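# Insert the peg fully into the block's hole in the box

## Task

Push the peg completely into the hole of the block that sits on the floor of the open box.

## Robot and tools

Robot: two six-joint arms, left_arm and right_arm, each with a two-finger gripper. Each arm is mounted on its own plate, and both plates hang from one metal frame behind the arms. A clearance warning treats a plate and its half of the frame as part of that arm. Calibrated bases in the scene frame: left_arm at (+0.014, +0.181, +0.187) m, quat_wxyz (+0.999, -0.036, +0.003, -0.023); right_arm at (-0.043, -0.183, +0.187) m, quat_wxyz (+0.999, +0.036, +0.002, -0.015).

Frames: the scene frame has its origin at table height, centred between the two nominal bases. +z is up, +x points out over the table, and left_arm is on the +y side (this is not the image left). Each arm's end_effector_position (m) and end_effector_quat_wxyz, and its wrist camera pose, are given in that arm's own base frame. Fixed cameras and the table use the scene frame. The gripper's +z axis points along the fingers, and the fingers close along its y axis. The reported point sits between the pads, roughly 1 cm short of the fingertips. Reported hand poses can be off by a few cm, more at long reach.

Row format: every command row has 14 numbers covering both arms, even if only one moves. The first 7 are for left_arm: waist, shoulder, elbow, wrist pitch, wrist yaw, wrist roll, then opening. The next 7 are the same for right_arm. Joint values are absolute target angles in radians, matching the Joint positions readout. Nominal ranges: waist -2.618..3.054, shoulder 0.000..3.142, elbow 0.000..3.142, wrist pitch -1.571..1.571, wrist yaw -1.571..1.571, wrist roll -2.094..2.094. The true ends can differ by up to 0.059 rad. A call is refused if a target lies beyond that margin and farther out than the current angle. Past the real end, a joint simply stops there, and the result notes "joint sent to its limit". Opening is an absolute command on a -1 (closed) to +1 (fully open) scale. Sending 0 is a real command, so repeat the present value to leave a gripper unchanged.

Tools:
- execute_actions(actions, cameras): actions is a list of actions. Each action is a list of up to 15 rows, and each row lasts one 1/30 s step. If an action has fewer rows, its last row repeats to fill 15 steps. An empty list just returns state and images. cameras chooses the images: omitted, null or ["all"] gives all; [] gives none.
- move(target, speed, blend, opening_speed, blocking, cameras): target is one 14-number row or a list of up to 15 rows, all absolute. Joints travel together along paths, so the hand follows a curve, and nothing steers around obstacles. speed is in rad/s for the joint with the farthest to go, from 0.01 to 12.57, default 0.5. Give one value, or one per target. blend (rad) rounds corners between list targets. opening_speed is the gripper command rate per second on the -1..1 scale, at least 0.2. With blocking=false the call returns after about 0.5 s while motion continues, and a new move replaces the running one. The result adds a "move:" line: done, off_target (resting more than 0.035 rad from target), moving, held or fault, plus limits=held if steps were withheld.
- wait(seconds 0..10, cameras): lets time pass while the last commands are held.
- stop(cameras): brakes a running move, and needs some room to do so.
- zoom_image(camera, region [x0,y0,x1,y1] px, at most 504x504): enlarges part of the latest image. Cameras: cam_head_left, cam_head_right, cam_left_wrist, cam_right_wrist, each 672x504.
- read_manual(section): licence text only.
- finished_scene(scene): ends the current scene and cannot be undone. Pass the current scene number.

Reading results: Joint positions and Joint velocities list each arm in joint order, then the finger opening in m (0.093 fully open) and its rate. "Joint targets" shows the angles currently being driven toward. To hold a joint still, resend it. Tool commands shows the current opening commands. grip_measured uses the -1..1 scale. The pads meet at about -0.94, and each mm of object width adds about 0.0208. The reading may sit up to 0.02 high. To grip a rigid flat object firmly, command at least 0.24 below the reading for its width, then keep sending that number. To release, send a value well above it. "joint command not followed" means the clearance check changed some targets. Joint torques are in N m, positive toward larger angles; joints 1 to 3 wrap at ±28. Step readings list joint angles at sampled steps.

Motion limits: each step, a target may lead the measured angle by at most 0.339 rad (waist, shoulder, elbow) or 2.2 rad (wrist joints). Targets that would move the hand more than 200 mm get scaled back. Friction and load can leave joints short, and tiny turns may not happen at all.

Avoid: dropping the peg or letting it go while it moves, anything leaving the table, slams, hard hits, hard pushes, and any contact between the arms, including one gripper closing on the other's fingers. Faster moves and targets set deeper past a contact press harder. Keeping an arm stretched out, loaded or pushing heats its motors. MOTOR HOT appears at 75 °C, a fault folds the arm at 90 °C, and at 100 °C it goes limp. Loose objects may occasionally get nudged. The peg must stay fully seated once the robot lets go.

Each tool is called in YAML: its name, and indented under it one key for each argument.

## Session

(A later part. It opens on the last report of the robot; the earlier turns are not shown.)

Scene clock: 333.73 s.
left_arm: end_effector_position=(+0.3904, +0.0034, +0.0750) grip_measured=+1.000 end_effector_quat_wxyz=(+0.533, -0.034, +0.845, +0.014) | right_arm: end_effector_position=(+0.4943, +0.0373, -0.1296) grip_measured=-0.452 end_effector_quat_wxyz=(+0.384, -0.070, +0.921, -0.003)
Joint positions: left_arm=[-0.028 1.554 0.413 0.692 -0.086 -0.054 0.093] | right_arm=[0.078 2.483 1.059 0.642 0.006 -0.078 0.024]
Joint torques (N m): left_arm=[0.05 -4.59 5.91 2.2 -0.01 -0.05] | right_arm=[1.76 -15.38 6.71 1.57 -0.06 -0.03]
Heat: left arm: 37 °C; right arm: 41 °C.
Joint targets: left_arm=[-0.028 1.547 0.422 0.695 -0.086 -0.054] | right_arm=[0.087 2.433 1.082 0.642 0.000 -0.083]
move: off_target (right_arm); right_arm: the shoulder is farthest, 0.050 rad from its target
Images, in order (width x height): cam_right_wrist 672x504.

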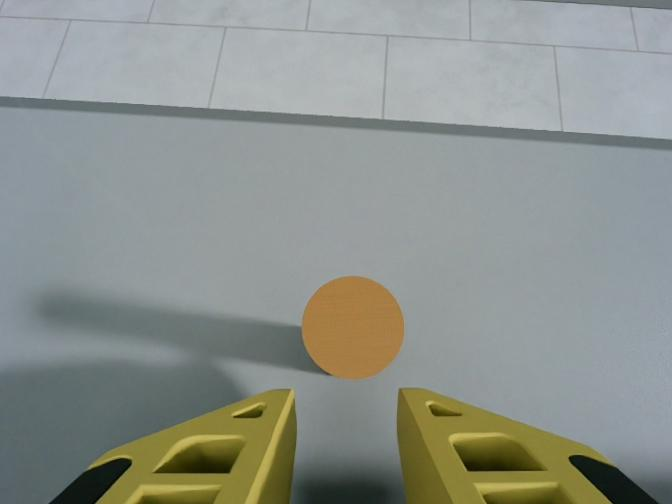

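move:
  target:
    - [-0.028,1.547,0.422,0.695,-0.086,-0.054,1,0.087,2.375,1.31,0.105,0,-0.11,-0.45]
    - [-0.028,1.547,0.422,0.695,-0.086,-0.054,1,0.087,2.405,1.485,-0.161,0,-0.153,-0.45]
  speed: 0.4
  blend: [0.03,0]
  cameras: ["cam_right_wrist","cam_head_left"]

Scene clock: 341.13 s.
left_arm: end_effector_position=(+0.3904, +0.0034, +0.0750) grip_measured=+1.000 end_effector_quat_wxyz=(+0.533, -0.034, +0.845, +0.014) | right_arm: end_effector_position=(+0.5070, +0.0383, -0.1047) grip_measured=-0.452 end_effector_quat_wxyz=(+0.214, -0.106, +0.971, -0.010)
Joint positions: left_arm=[-0.028 1.554 0.413 0.692 -0.086 -0.054 0.093] | right_arm=[0.078 2.434 1.456 -0.162 0.006 -0.141 0.024]
Joint torques (N m): left_arm=[-0.01 -4.59 5.94 2.2 -0.01 -0.06] | right_arm=[1.85 -14.71 9.31 1.04 -0.08 -0.1]
Heat: left arm: 37 °C; right arm: 45 °C.
Joint targets: left_arm=[-0.028 1.547 0.422 0.695 -0.086 -0.054] | right_arm=[0.087 2.405 1.485 -0.161 0.000 -0.153]
move: done
Images, in order (width x height): cam_head_left 672x504, cam_right_wrist 672x504.

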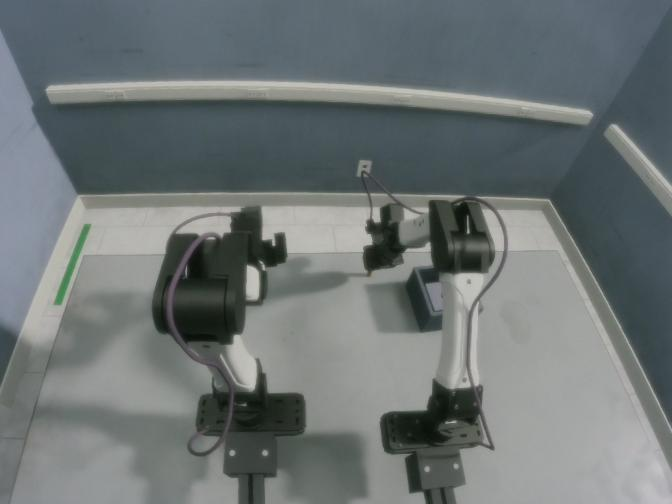

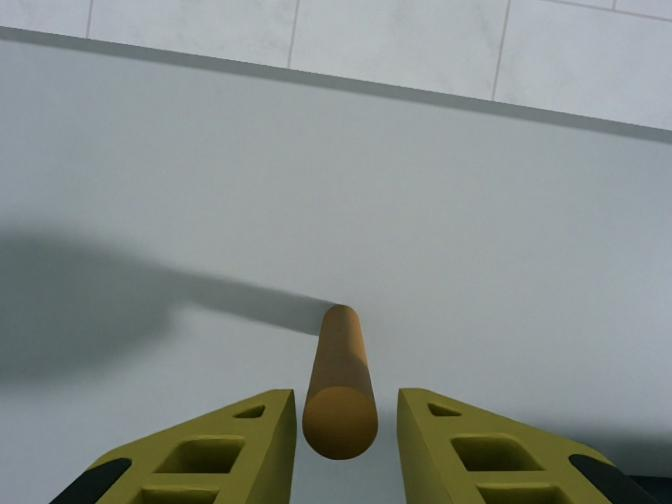

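move:
  target: [-0.028,1.547,0.422,0.695,-0.086,-0.054,1,0.091,2.443,1.537,-0.181,0,-0.153,-0.45]
  speed: 0.2
  cameras: ["cam_right_wrist"]

Scene clock: 352.13 s.
left_arm: end_effector_position=(+0.3904, +0.0034, +0.0750) grip_measured=+1.000 end_effector_quat_wxyz=(+0.533, -0.034, +0.845, +0.014) | right_arm: end_effector_position=(+0.5215, +0.0422, -0.0921) grip_measured=-0.452 end_effector_quat_wxyz=(+0.228, -0.108, +0.968, -0.010)
Joint positions: left_arm=[-0.028 1.554 0.413 0.692 -0.086 -0.054 0.093] | right_arm=[0.083 2.434 1.506 -0.182 0.006 -0.142 0.024]
Joint torques (N m): left_arm=[-0.02 -4.64 5.9 2.2 -0.01 -0.05] | right_arm=[1.78 -11.59 9.7 1.1 -0.05 -0.07]
Heat: left arm: 37 °C; right arm: 48 °C.
Joint targets: left_arm=[-0.028 1.547 0.422 0.695 -0.086 -0.054] | right_arm=[0.091 2.443 1.537 -0.181 0.000 -0.153]
move: done
Images, in order (width x height): cam_right_wrist 672x504.

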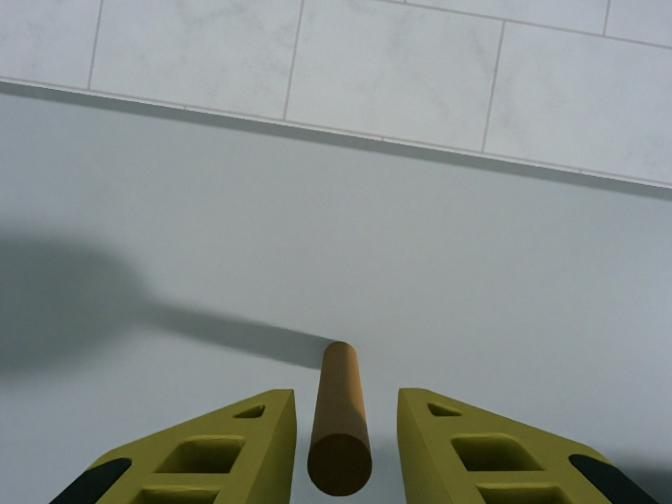

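move:
  target: [-0.028,1.547,0.422,0.695,-0.086,-0.054,1,0.095,2.474,1.535,-0.181,0,-0.153,-0.45]
  speed: 0.2
  cameras: ["cam_right_wrist"]

Scene clock: 356.43 s.
left_arm: end_effector_position=(+0.3904, +0.0034, +0.0750) grip_measured=+1.000 end_effector_quat_wxyz=(+0.533, -0.034, +0.845, +0.014) | right_arm: end_effector_position=(+0.5153, +0.0437, -0.1050) grip_measured=-0.452 end_effector_quat_wxyz=(+0.214, -0.111, +0.970, -0.009)
Joint positions: left_arm=[-0.028 1.554 0.413 0.692 -0.086 -0.054 0.093] | right_arm=[0.087 2.459 1.506 -0.186 0.006 -0.142 0.024]
Joint torques (N m): left_arm=[-0.05 -4.59 5.9 2.19 -0.01 -0.06] | right_arm=[1.68 -11.03 9.42 1.1 -0.07 -0.08]
Heat: left arm: 37 °C; right arm: 48 °C.
Joint targets: left_arm=[-0.028 1.547 0.422 0.695 -0.086 -0.054] | right_arm=[0.095 2.474 1.535 -0.181 0.000 -0.153]
move: done
Images, in order (width x height): cam_right_wrist 672x504.

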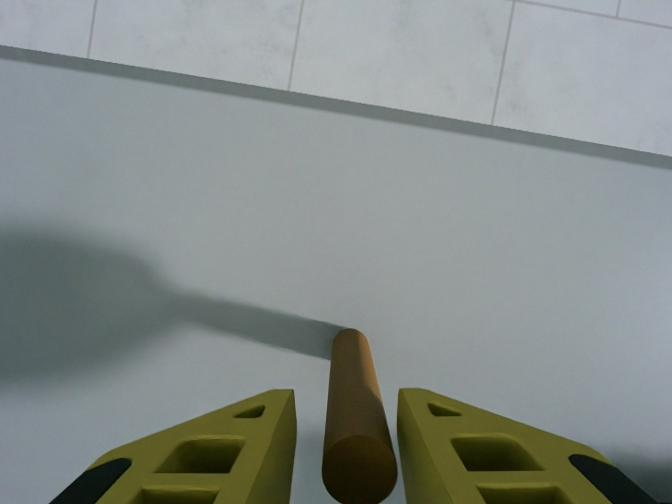

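move:
  target: [-0.028,1.547,0.422,0.695,-0.086,-0.054,1,0.078,2.474,1.535,-0.181,0,-0.153,-0.45]
  speed: 0.2
  cameras: ["cam_right_wrist"]

Scene clock: 361.53 s.
left_arm: end_effector_position=(+0.3904, +0.0034, +0.0750) grip_measured=+1.000 end_effector_quat_wxyz=(+0.533, -0.034, +0.845, +0.014) | right_arm: end_effector_position=(+0.5153, +0.0437, -0.1050) grip_measured=-0.452 end_effector_quat_wxyz=(+0.214, -0.111, +0.970, -0.009)
Joint positions: left_arm=[-0.028 1.554 0.413 0.692 -0.086 -0.054 0.093] | right_arm=[0.087 2.459 1.506 -0.186 0.006 -0.142 0.024]
Joint torques (N m): left_arm=[-0.02 -4.64 5.89 2.2 -0.01 -0.06] | right_arm=[0.28 -11.11 9.33 1.08 -0.02 -0.1]
Heat: left arm: 37 °C; right arm: 47 °C.
Joint targets: left_arm=[-0.028 1.547 0.422 0.695 -0.086 -0.054] | right_arm=[0.078 2.474 1.535 -0.181 0.000 -0.153]
move: done
Images, in order (width x height): cam_right_wrist 672x504.

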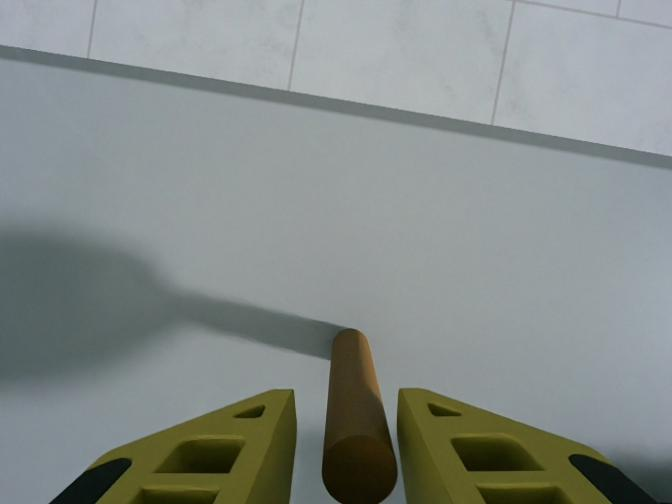

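move:
  target: [-0.028,1.547,0.422,0.695,-0.086,-0.054,1,0.0752,2.474,1.535,-0.181,0,-0.153,-0.45]
  speed: 0.2
  cameras: ["cam_right_wrist"]

move:
  target: [-0.028,1.547,0.422,0.695,-0.086,-0.054,1,0.0752,2.474,1.535,-0.181,0,-0.153,-0.92]
  opening_speed: 0.4
  cameras: ["cam_right_wrist"]

Scene clock: 365.37 s.
left_arm: end_effector_position=(+0.3904, +0.0034, +0.0750) grip_measured=+1.000 end_effector_quat_wxyz=(+0.533, -0.034, +0.845, +0.014) | right_arm: end_effector_position=(+0.5154, +0.0415, -0.1050) grip_measured=-0.452 end_effector_quat_wxyz=(+0.214, -0.109, +0.971, -0.010)
Joint positions: left_arm=[-0.028 1.554 0.413 0.692 -0.086 -0.054 0.093] | right_arm=[0.083 2.459 1.506 -0.186 0.006 -0.142 0.024]
Joint torques (N m): left_arm=[-0.01 -4.57 5.94 2.21 0 -0.05] | right_arm=[0.25 -11.1 9.28 1.07 -0.03 -0.08]
Heat: left arm: 37 °C; right arm: 46 °C.
Joint targets: left_arm=[-0.028 1.547 0.422 0.695 -0.086 -0.054] | right_arm=[0.075 2.474 1.535 -0.181 0.000 -0.153]
move: done
Images, in order (width x height): cam_right_wrist 672x504.

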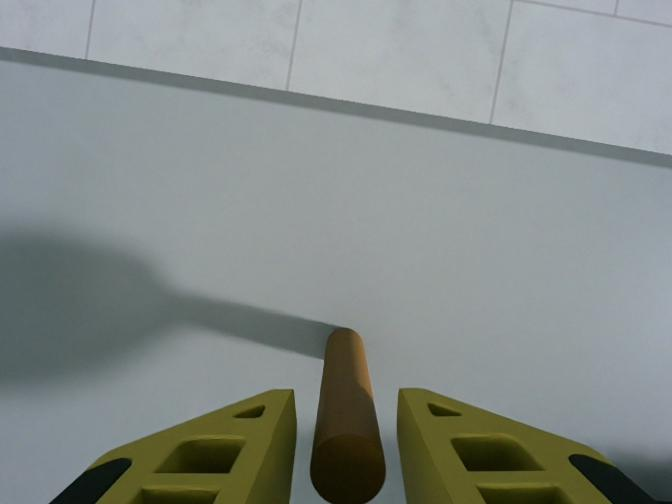

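Scene clock: 366.87 s.
left_arm: end_effector_position=(+0.3904, +0.0034, +0.0750) grip_measured=+1.000 end_effector_quat_wxyz=(+0.533, -0.034, +0.845, +0.014) | right_arm: end_effector_position=(+0.5154, +0.0415, -0.1050) grip_measured=-0.794 end_effector_quat_wxyz=(+0.214, -0.109, +0.971, -0.010)
Joint positions: left_arm=[-0.028 1.554 0.413 0.692 -0.086 -0.054 0.093] | right_arm=[0.083 2.459 1.506 -0.186 0.006 -0.142 0.007]
Joint torques (N m): left_arm=[-0.03 -4.62 5.89 2.19 0.01 -0.06] | right_arm=[0.47 -11.02 9.4 1.04 -0.05 -0.06]
Heat: left arm: 37 °C; right arm: 46 °C.
Joint targets: left_arm=[-0.028 1.547 0.422 0.695 -0.086 -0.054] | right_arm=[0.075 2.474 1.535 -0.181 0.000 -0.153]
move: done
Images, in order (width x height): cam_right_wrist 672x504.

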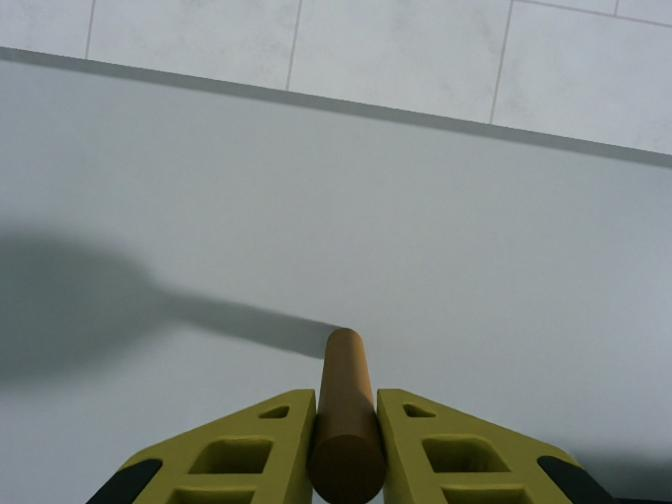

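move:
  target:
    - [-0.028,1.547,0.422,0.695,-0.086,-0.054,1,0.0752,2.168,1.701,-0.672,0,-0.153,-0.92]
    - [-0.028,1.547,0.422,0.695,-0.086,-0.054,1,-0.375,1.876,1.30,-0.505,0,-0.12,-0.92]
  blend: [0.05,0]

Scene clock: 385.47 s.
left_arm: end_effector_position=(+0.3904, +0.0034, +0.0750) grip_measured=+1.000 end_effector_quat_wxyz=(+0.533, -0.034, +0.845, +0.014) | right_arm: end_effector_position=(+0.4163, -0.1659, +0.0508) grip_measured=-0.810 end_effector_quat_wxyz=(+0.208, +0.120, +0.969, -0.056)
Joint positions: left_arm=[-0.028 1.554 0.413 0.692 -0.086 -0.054 0.093] | right_arm=[-0.378 1.922 1.313 -0.528 0.005 -0.131 0.006]
Joint torques (N m): left_arm=[-0.02 -4.66 5.87 2.2 0 -0.05] | right_arm=[0.99 -13.59 5.96 1.23 -0.04 0.18]
Heat: left arm: 37 °C; right arm: 45 °C.
Joint targets: left_arm=[-0.028 1.547 0.422 0.695 -0.086 -0.054] | right_arm=[-0.375 1.876 1.300 -0.505 0.000 -0.120]
move: off_target (right_arm); right_arm: the shoulder is farthest, 0.046 rad from its target

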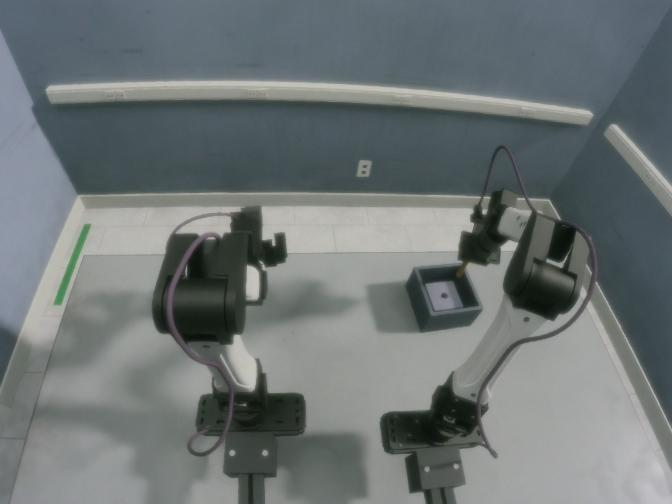

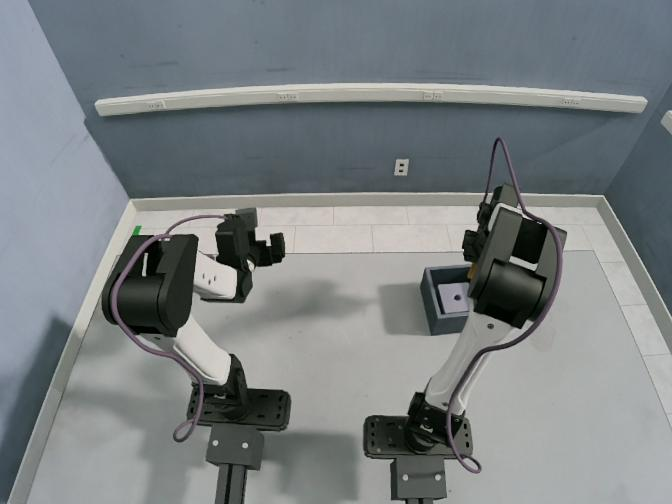

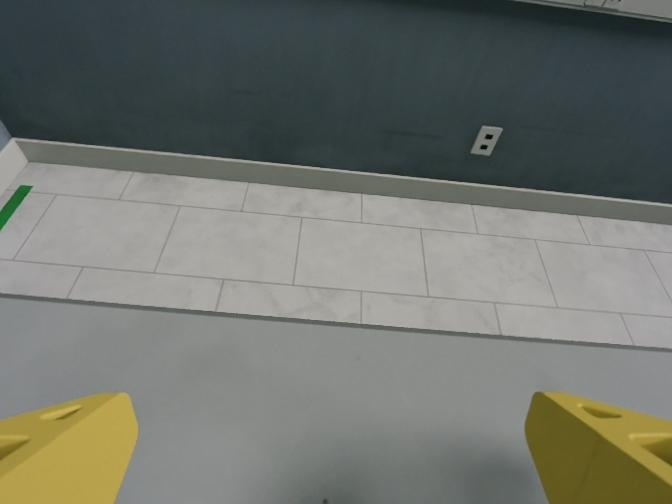

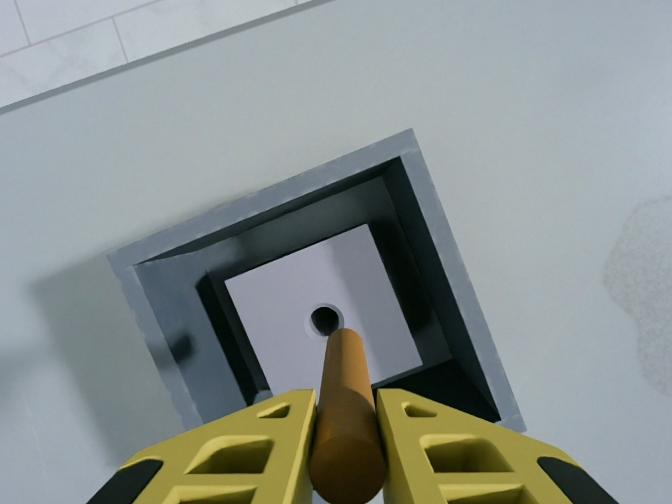

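move:
  target: [-0.028,1.547,0.422,0.695,-0.086,-0.054,1,-0.347,1.868,1.09,-0.288,0,-0.12,-0.92]
  speed: 0.25
  cameras: ["cam_right_wrist","cam_head_left"]

Scene clock: 397.43 s.
left_arm: end_effector_position=(+0.3904, +0.0034, +0.0750) grip_measured=+1.000 end_effector_quat_wxyz=(+0.533, -0.034, +0.845, +0.014) | right_arm: end_effector_position=(+0.3983, -0.1483, +0.0056) grip_measured=-0.810 end_effector_quat_wxyz=(+0.213, +0.109, +0.969, -0.055)
Joint positions: left_arm=[-0.028 1.554 0.413 0.692 -0.086 -0.054 0.093] | right_arm=[-0.355 1.917 1.101 -0.312 0.005 -0.131 0.006]
Joint torques (N m): left_arm=[-0.02 -4.56 5.86 2.2 -0.01 -0.06] | right_arm=[1.54 -13.27 5.78 1.24 -0.04 0.18]
Heat: left arm: 37 °C; right arm: 49 °C.
Joint targets: left_arm=[-0.028 1.547 0.422 0.695 -0.086 -0.054] | right_arm=[-0.347 1.868 1.090 -0.288 0.000 -0.120]
move: off_target (right_arm); right_arm: the shoulder is farthest, 0.049 rad from its target
Images, in order (width x height): cam_head_left 672x504, cam_right_wrist 672x504.

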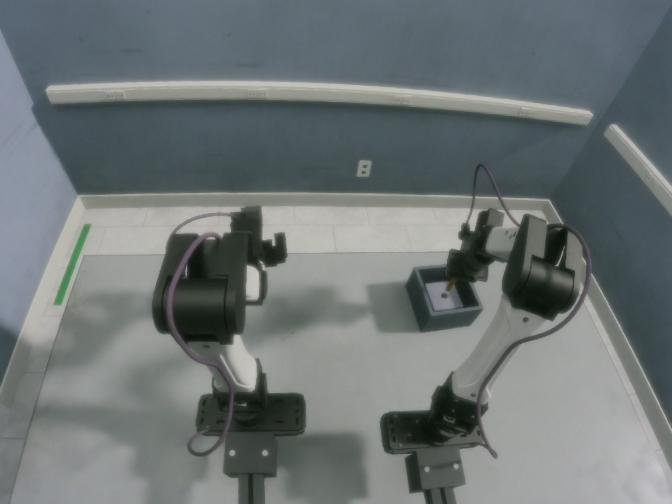

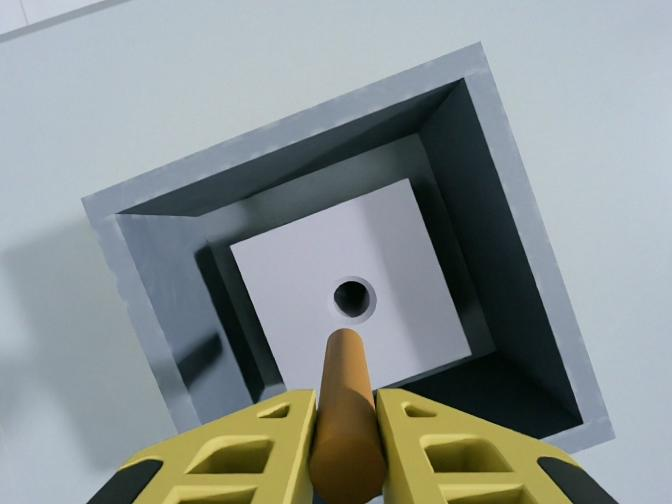

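move:
  target: [-0.028,1.547,0.422,0.695,-0.086,-0.054,1,-0.3795,2.015,1.066,-0.162,0,-0.12,-0.92]
  speed: 0.15
  cameras: ["cam_right_wrist","cam_head_left"]

Scene clock: 421.20 s.
left_arm: end_effector_position=(+0.3904, +0.0034, +0.0750) grip_measured=+1.000 end_effector_quat_wxyz=(+0.533, -0.034, +0.845, +0.014) | right_arm: end_effector_position=(+0.4030, -0.1582, -0.0239) grip_measured=-0.810 end_effector_quat_wxyz=(+0.219, +0.118, +0.967, -0.059)
Joint positions: left_arm=[-0.028 1.554 0.413 0.692 -0.086 -0.054 0.093] | right_arm=[-0.372 2.003 1.077 -0.186 0.005 -0.131 0.006]
Joint torques (N m): left_arm=[0.01 -4.59 5.9 2.19 -0.01 -0.05] | right_arm=[0.08 -8.34 5.16 1.27 -0.05 0.16]
Heat: left arm: 38 °C; right arm: 52 °C.
Joint targets: left_arm=[-0.028 1.547 0.422 0.695 -0.086 -0.054] | right_arm=[-0.379 2.015 1.066 -0.162 0.000 -0.120]
move: done
Images, in order (width x height): cam_head_left 672x504, cam_right_wrist 672x504.

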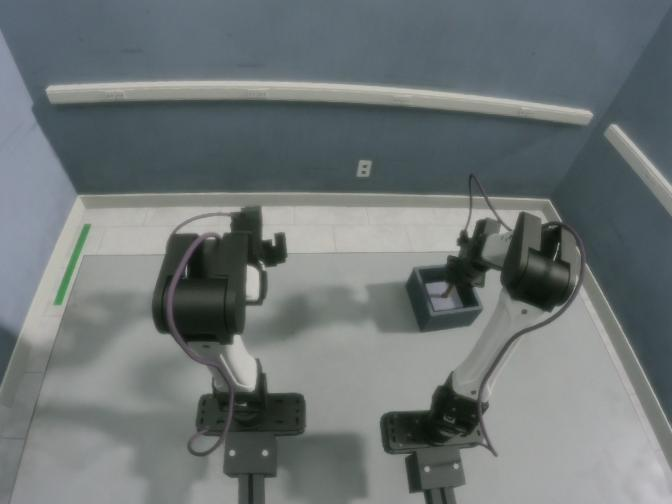

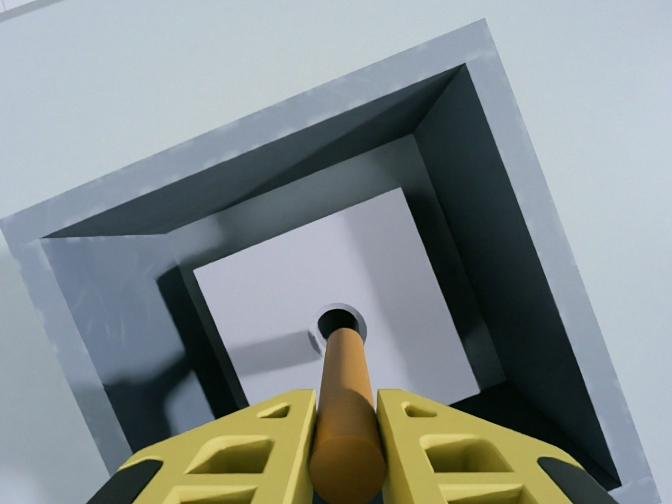

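zoom_image:
  camera: "cam_right_wrist"
  region: [270, 270, 420, 400]

Scaled by 3.360.

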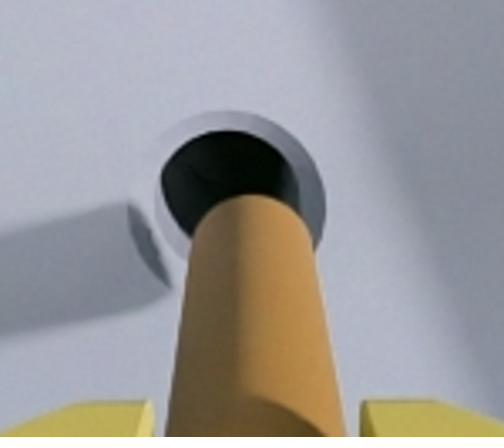

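move:
  target: [-0.028,1.547,0.422,0.695,-0.086,-0.054,1,-0.3795,2.044,1.072,-0.119,0,-0.12,-0.92]
  speed: 0.1
  cameras: ["cam_right_wrist"]

zoom_image:
  camera: "cam_right_wrist"
  region: [270, 270, 420, 400]

Scene clock: 434.07 s.
left_arm: end_effector_position=(+0.3904, +0.0034, +0.0750) grip_measured=+1.000 end_effector_quat_wxyz=(+0.533, -0.034, +0.845, +0.014) | right_arm: end_effector_position=(+0.4081, -0.1601, -0.0305) grip_measured=-0.810 end_effector_quat_wxyz=(+0.227, +0.117, +0.965, -0.061)
Joint positions: left_arm=[-0.028 1.554 0.413 0.692 -0.086 -0.054 0.093] | right_arm=[-0.372 2.03 1.077 -0.144 0.005 -0.131 0.006]
Joint torques (N m): left_arm=[-0.01 -4.57 5.89 2.19 -0.01 -0.05] | right_arm=[0.13 -8.24 5.75 1.27 -0.06 0.19]
Heat: left arm: 38 °C; right arm: 48 °C.
Joint targets: left_arm=[-0.028 1.547 0.422 0.695 -0.086 -0.054] | right_arm=[-0.379 2.044 1.072 -0.119 0.000 -0.120]
move: done
Images, in order (width x height): cam_right_wrist 672x504.

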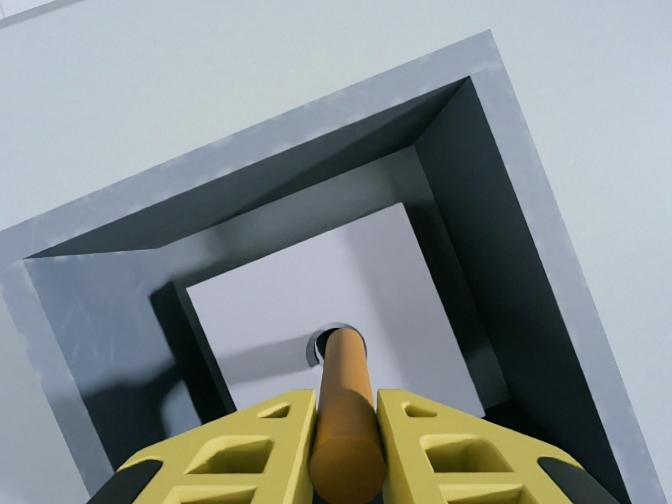

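Scaled by 3.360.

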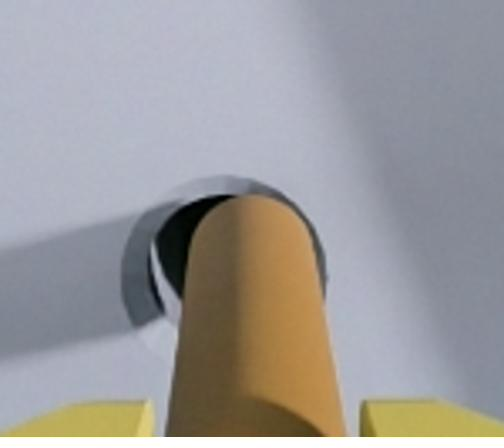

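move:
  target: [-0.028,1.547,0.422,0.695,-0.086,-0.054,1,-0.359,2.052,1.053,-0.111,0,-0.12,-0.92]
  speed: 0.1
  cameras: ["cam_right_wrist"]

zoom_image:
  camera: "cam_right_wrist"
  region: [270, 270, 420, 400]

Scene clock: 442.20 s.
left_arm: end_effector_position=(+0.3904, +0.0034, +0.0750) grip_measured=+1.000 end_effector_quat_wxyz=(+0.533, -0.034, +0.845, +0.014) | right_arm: end_effector_position=(+0.4051, -0.1563, -0.0370) grip_measured=-0.810 end_effector_quat_wxyz=(+0.221, +0.115, +0.967, -0.059)
Joint positions: left_arm=[-0.028 1.554 0.413 0.692 -0.086 -0.054 0.093] | right_arm=[-0.366 2.039 1.064 -0.134 0.005 -0.131 0.006]
Joint torques (N m): left_arm=[0.02 -4.62 5.9 2.2 -0.01 -0.07] | right_arm=[1.48 -8.47 4.97 1.26 -0.01 0.14]
Heat: left arm: 38 °C; right arm: 46 °C.
Joint targets: left_arm=[-0.028 1.547 0.422 0.695 -0.086 -0.054] | right_arm=[-0.359 2.052 1.053 -0.111 0.000 -0.120]
move: done
Images, in order (width x height): cam_right_wrist 672x504.

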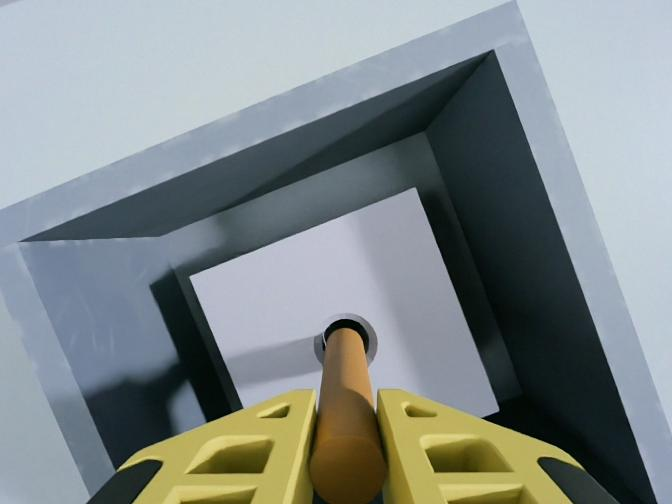

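Scaled by 3.360.

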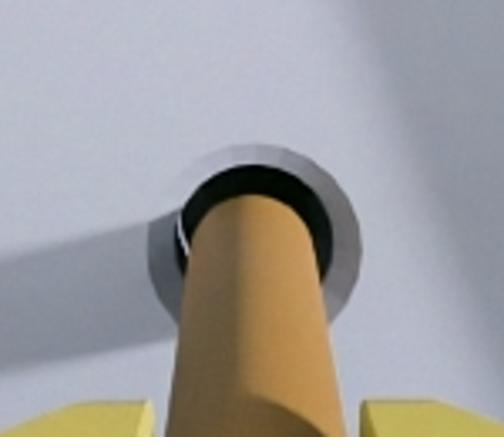

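move:
  target: [-0.028,1.547,0.422,0.695,-0.086,-0.054,1,-0.377,2.131,1.033,-0.013,0,-0.12,-0.92]
  speed: 0.1
  cameras: ["cam_right_wrist"]

Scene clock: 460.00 s.
left_arm: end_effector_position=(+0.3904, +0.0034, +0.0750) grip_measured=+1.000 end_effector_quat_wxyz=(+0.533, -0.034, +0.845, +0.014) | right_arm: end_effector_position=(+0.4052, -0.1580, -0.0643) grip_measured=-0.810 end_effector_quat_wxyz=(+0.221, +0.116, +0.967, -0.059)
Joint positions: left_arm=[-0.028 1.554 0.413 0.692 -0.086 -0.054 0.093] | right_arm=[-0.37 2.117 1.045 -0.038 0.005 -0.131 0.006]
Joint torques (N m): left_arm=[-0.01 -4.62 5.94 2.2 0 -0.05] | right_arm=[0.2 -8.51 4.52 1.24 -0.03 0.16]
Heat: left arm: 38 °C; right arm: 44 °C.
Joint targets: left_arm=[-0.028 1.547 0.422 0.695 -0.086 -0.054] | right_arm=[-0.377 2.131 1.033 -0.013 0.000 -0.120]
move: done
Images, in order (width x height): cam_right_wrist 672x504.

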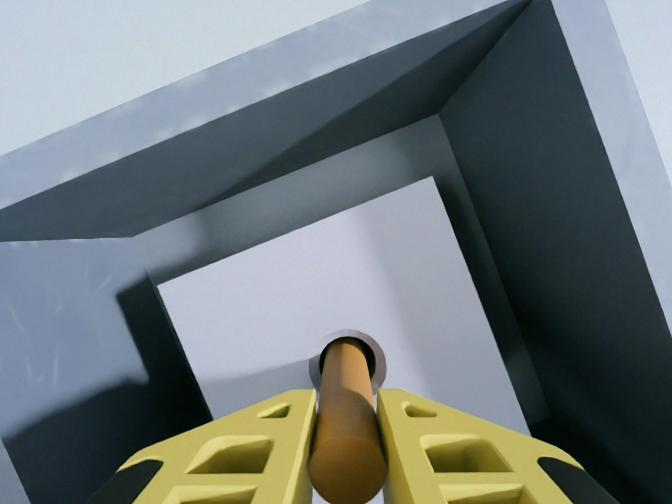

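move:
  target: [-0.028,1.547,0.422,0.695,-0.086,-0.054,1,-0.380,2.190,1.029,0.050,0,-0.12,-0.92]
  speed: 0.1
  cameras: ["cam_right_wrist","cam_head_left"]

Scene clock: 464.37 s.
left_arm: end_effector_position=(+0.3904, +0.0034, +0.0750) grip_measured=+1.000 end_effector_quat_wxyz=(+0.533, -0.034, +0.845, +0.014) | right_arm: end_effector_position=(+0.4072, -0.1600, -0.0822) grip_measured=-0.810 end_effector_quat_wxyz=(+0.223, +0.118, +0.966, -0.060)
Joint positions: left_arm=[-0.028 1.554 0.413 0.692 -0.086 -0.054 0.093] | right_arm=[-0.373 2.176 1.045 0.026 0.005 -0.131 0.006]
Joint torques (N m): left_arm=[-0.03 -4.63 5.93 2.19 -0.02 -0.06] | right_arm=[0.06 -8.68 3.82 1.28 -0.05 0.18]
Heat: left arm: 38 °C; right arm: 43 °C.
Joint targets: left_arm=[-0.028 1.547 0.422 0.695 -0.086 -0.054] | right_arm=[-0.380 2.190 1.029 0.050 0.000 -0.120]
move: done
Images, in order (width x height): cam_head_left 672x504, cam_right_wrist 672x504.

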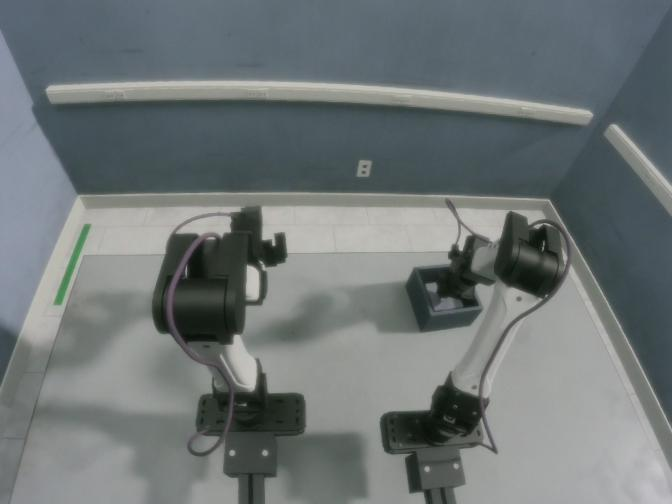

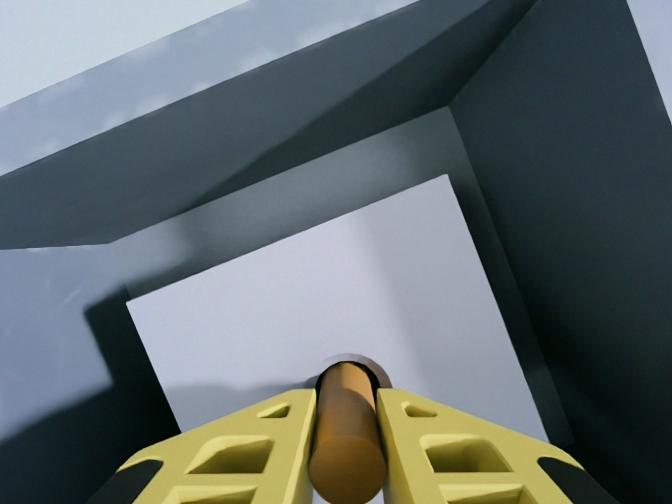

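move:
  target: [-0.028,1.547,0.422,0.695,-0.086,-0.054,1,-0.381,2.206,1.028,0.068,0,-0.12,-0.92]
  speed: 0.1
  cameras: []

move:
  target: [-0.028,1.547,0.422,0.695,-0.086,-0.054,1,-0.382,2.219,1.027,0.081,0,-0.12,-0.92]
  speed: 0.1
  cameras: ["cam_right_wrist"]

Scene clock: 468.77 s.
left_arm: end_effector_position=(+0.3904, +0.0034, +0.0750) grip_measured=+1.000 end_effector_quat_wxyz=(+0.533, -0.034, +0.845, +0.014) | right_arm: end_effector_position=(+0.4079, -0.1603, -0.0857) grip_measured=-0.810 end_effector_quat_wxyz=(+0.226, +0.118, +0.965, -0.060)
Joint positions: left_arm=[-0.028 1.554 0.413 0.692 -0.086 -0.054 0.093] | right_arm=[-0.373 2.188 1.041 0.047 0.005 -0.131 0.006]
Joint torques (N m): left_arm=[-0.08 -4.63 5.93 2.2 -0.01 -0.05] | right_arm=[0.02 -8.43 4.03 1.24 -0.04 0.2]
Heat: left arm: 38 °C; right arm: 43 °C.
Joint targets: left_arm=[-0.028 1.547 0.422 0.695 -0.086 -0.054] | right_arm=[-0.381 2.206 1.028 0.068 0.000 -0.120]
move: done
No camera images: "cameras" was empty.

Scene clock: 469.47 s.
left_arm: end_effector_position=(+0.3904, +0.0034, +0.0750) grip_measured=+1.000 end_effector_quat_wxyz=(+0.533, -0.034, +0.845, +0.014) | right_arm: end_effector_position=(+0.4087, -0.1606, -0.0858) grip_measured=-0.810 end_effector_quat_wxyz=(+0.227, +0.117, +0.965, -0.061)
Joint positions: left_arm=[-0.028 1.554 0.413 0.692 -0.086 -0.054 0.093] | right_arm=[-0.373 2.189 1.041 0.053 0.005 -0.131 0.006]
Joint torques (N m): left_arm=[-0.06 -4.56 5.93 2.21 -0.02 -0.06] | right_arm=[-0.13 -7.32 3.93 1.33 -0.03 0.17]
Heat: left arm: 38 °C; right arm: 43 °C.
Joint targets: left_arm=[-0.028 1.547 0.422 0.695 -0.086 -0.054] | right_arm=[-0.382 2.219 1.027 0.081 0.000 -0.120]
move: done
Images, in order (width x height): cam_right_wrist 672x504.

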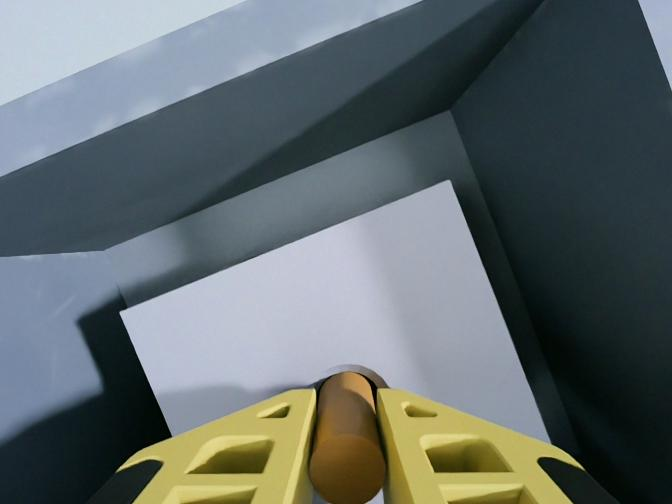

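move:
  target:
    - [-0.028,1.547,0.422,0.695,-0.086,-0.054,1,-0.380,2.203,1.029,0.065,0,-0.12,-0.92]
    - [-0.028,1.547,0.422,0.695,-0.086,-0.054,1,-0.380,2.203,1.029,0.065,0,-0.12,-0.3]
  speed: 0.1
  opening_speed: 0.5
  cameras: ["cam_right_wrist"]

move:
  target:
    - [-0.028,1.547,0.422,0.695,-0.086,-0.054,1,-0.377,2.040,1.030,-0.10,0,-0.12,-0.3]
    - [-0.028,1.547,0.422,0.695,-0.086,-0.054,1,-0.365,1.85,1.20,-0.40,0,-0.12,-0.3]
  speed: 0.3
  cameras: ["cam_right_wrist","cam_head_left"]

Scene clock: 476.97 s.
left_arm: end_effector_position=(+0.3904, +0.0034, +0.0750) grip_measured=+1.000 end_effector_quat_wxyz=(+0.533, -0.034, +0.845, +0.014) | right_arm: end_effector_position=(+0.4086, -0.1605, -0.0858) grip_measured=-0.302 end_effector_quat_wxyz=(+0.227, +0.117, +0.965, -0.061)
Joint positions: left_arm=[-0.028 1.554 0.413 0.692 -0.086 -0.054 0.093] | right_arm=[-0.373 2.189 1.041 0.052 0.005 -0.131 0.031]
Joint torques (N m): left_arm=[-0.02 -4.62 5.9 2.21 -0.01 -0.06] | right_arm=[0.02 -8.68 4.08 1.21 -0.08 0.18]
Heat: left arm: 38 °C; right arm: 42 °C.
Joint targets: left_arm=[-0.028 1.547 0.422 0.695 -0.086 -0.054] | right_arm=[-0.380 2.203 1.029 0.065 0.000 -0.120]
move: done
Images, in order (width x height): cam_right_wrist 672x504.

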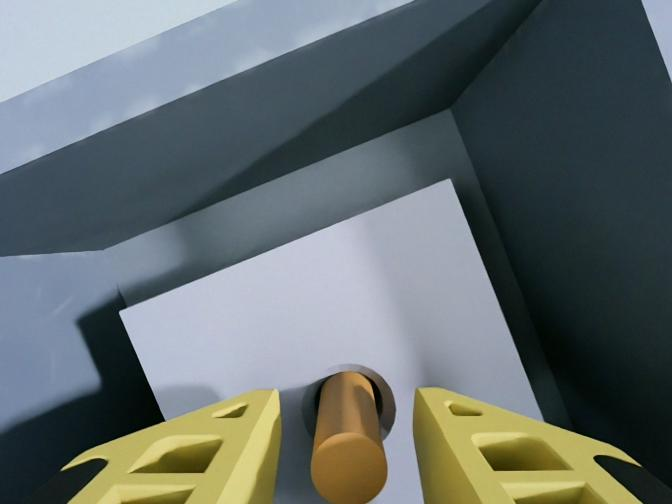

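Scene clock: 479.30 s.
left_arm: end_effector_position=(+0.3904, +0.0034, +0.0750) grip_measured=+1.000 end_effector_quat_wxyz=(+0.533, -0.034, +0.845, +0.014) | right_arm: end_effector_position=(+0.4020, -0.1579, +0.0296) grip_measured=-0.302 end_effector_quat_wxyz=(+0.216, +0.118, +0.968, -0.058)
Joint positions: left_arm=[-0.028 1.554 0.413 0.692 -0.086 -0.054 0.093] | right_arm=[-0.373 1.889 1.169 -0.4 0.005 -0.131 0.031]
Joint torques (N m): left_arm=[-0.02 -4.59 5.86 2.2 -0.01 -0.04] | right_arm=[1.47 -12.53 10.21 1.04 -0.03 0.2]
Heat: left arm: 38 °C; right arm: 42 °C.
Joint targets: left_arm=[-0.028 1.547 0.422 0.695 -0.086 -0.054] | right_arm=[-0.365 1.850 1.200 -0.400 0.000 -0.120]
move: off_target (right_arm); right_arm: the shoulder is farthest, 0.039 rad from its target
Images, in order (width x height): cam_head_left 672x504, cam_right_wrist 672x504.

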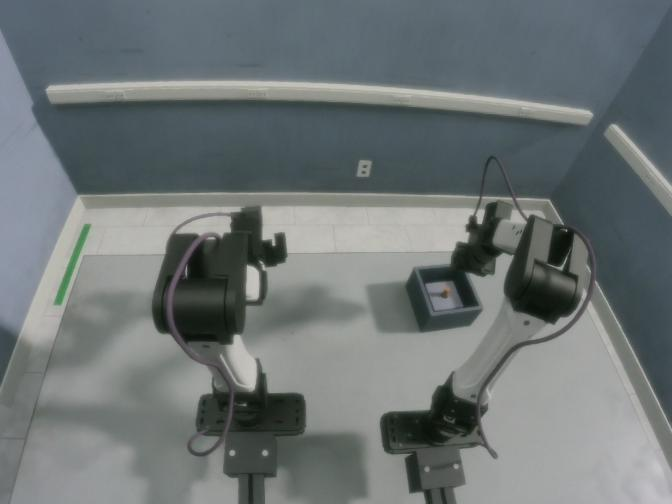

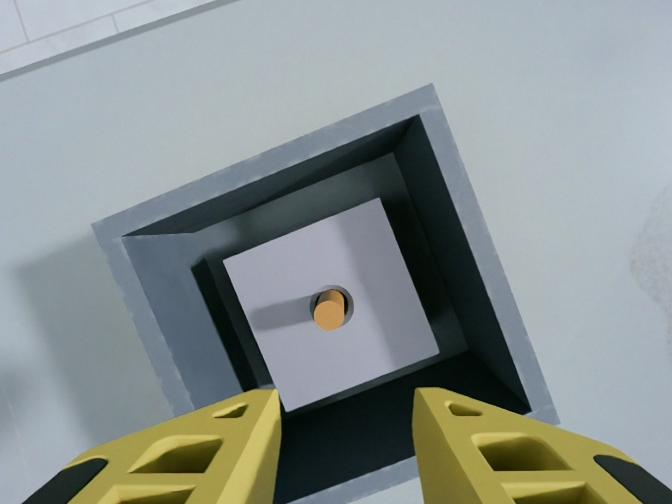

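Done; finish practice.

finished_scene:
  scene: 1

The scene is finished: the task was done.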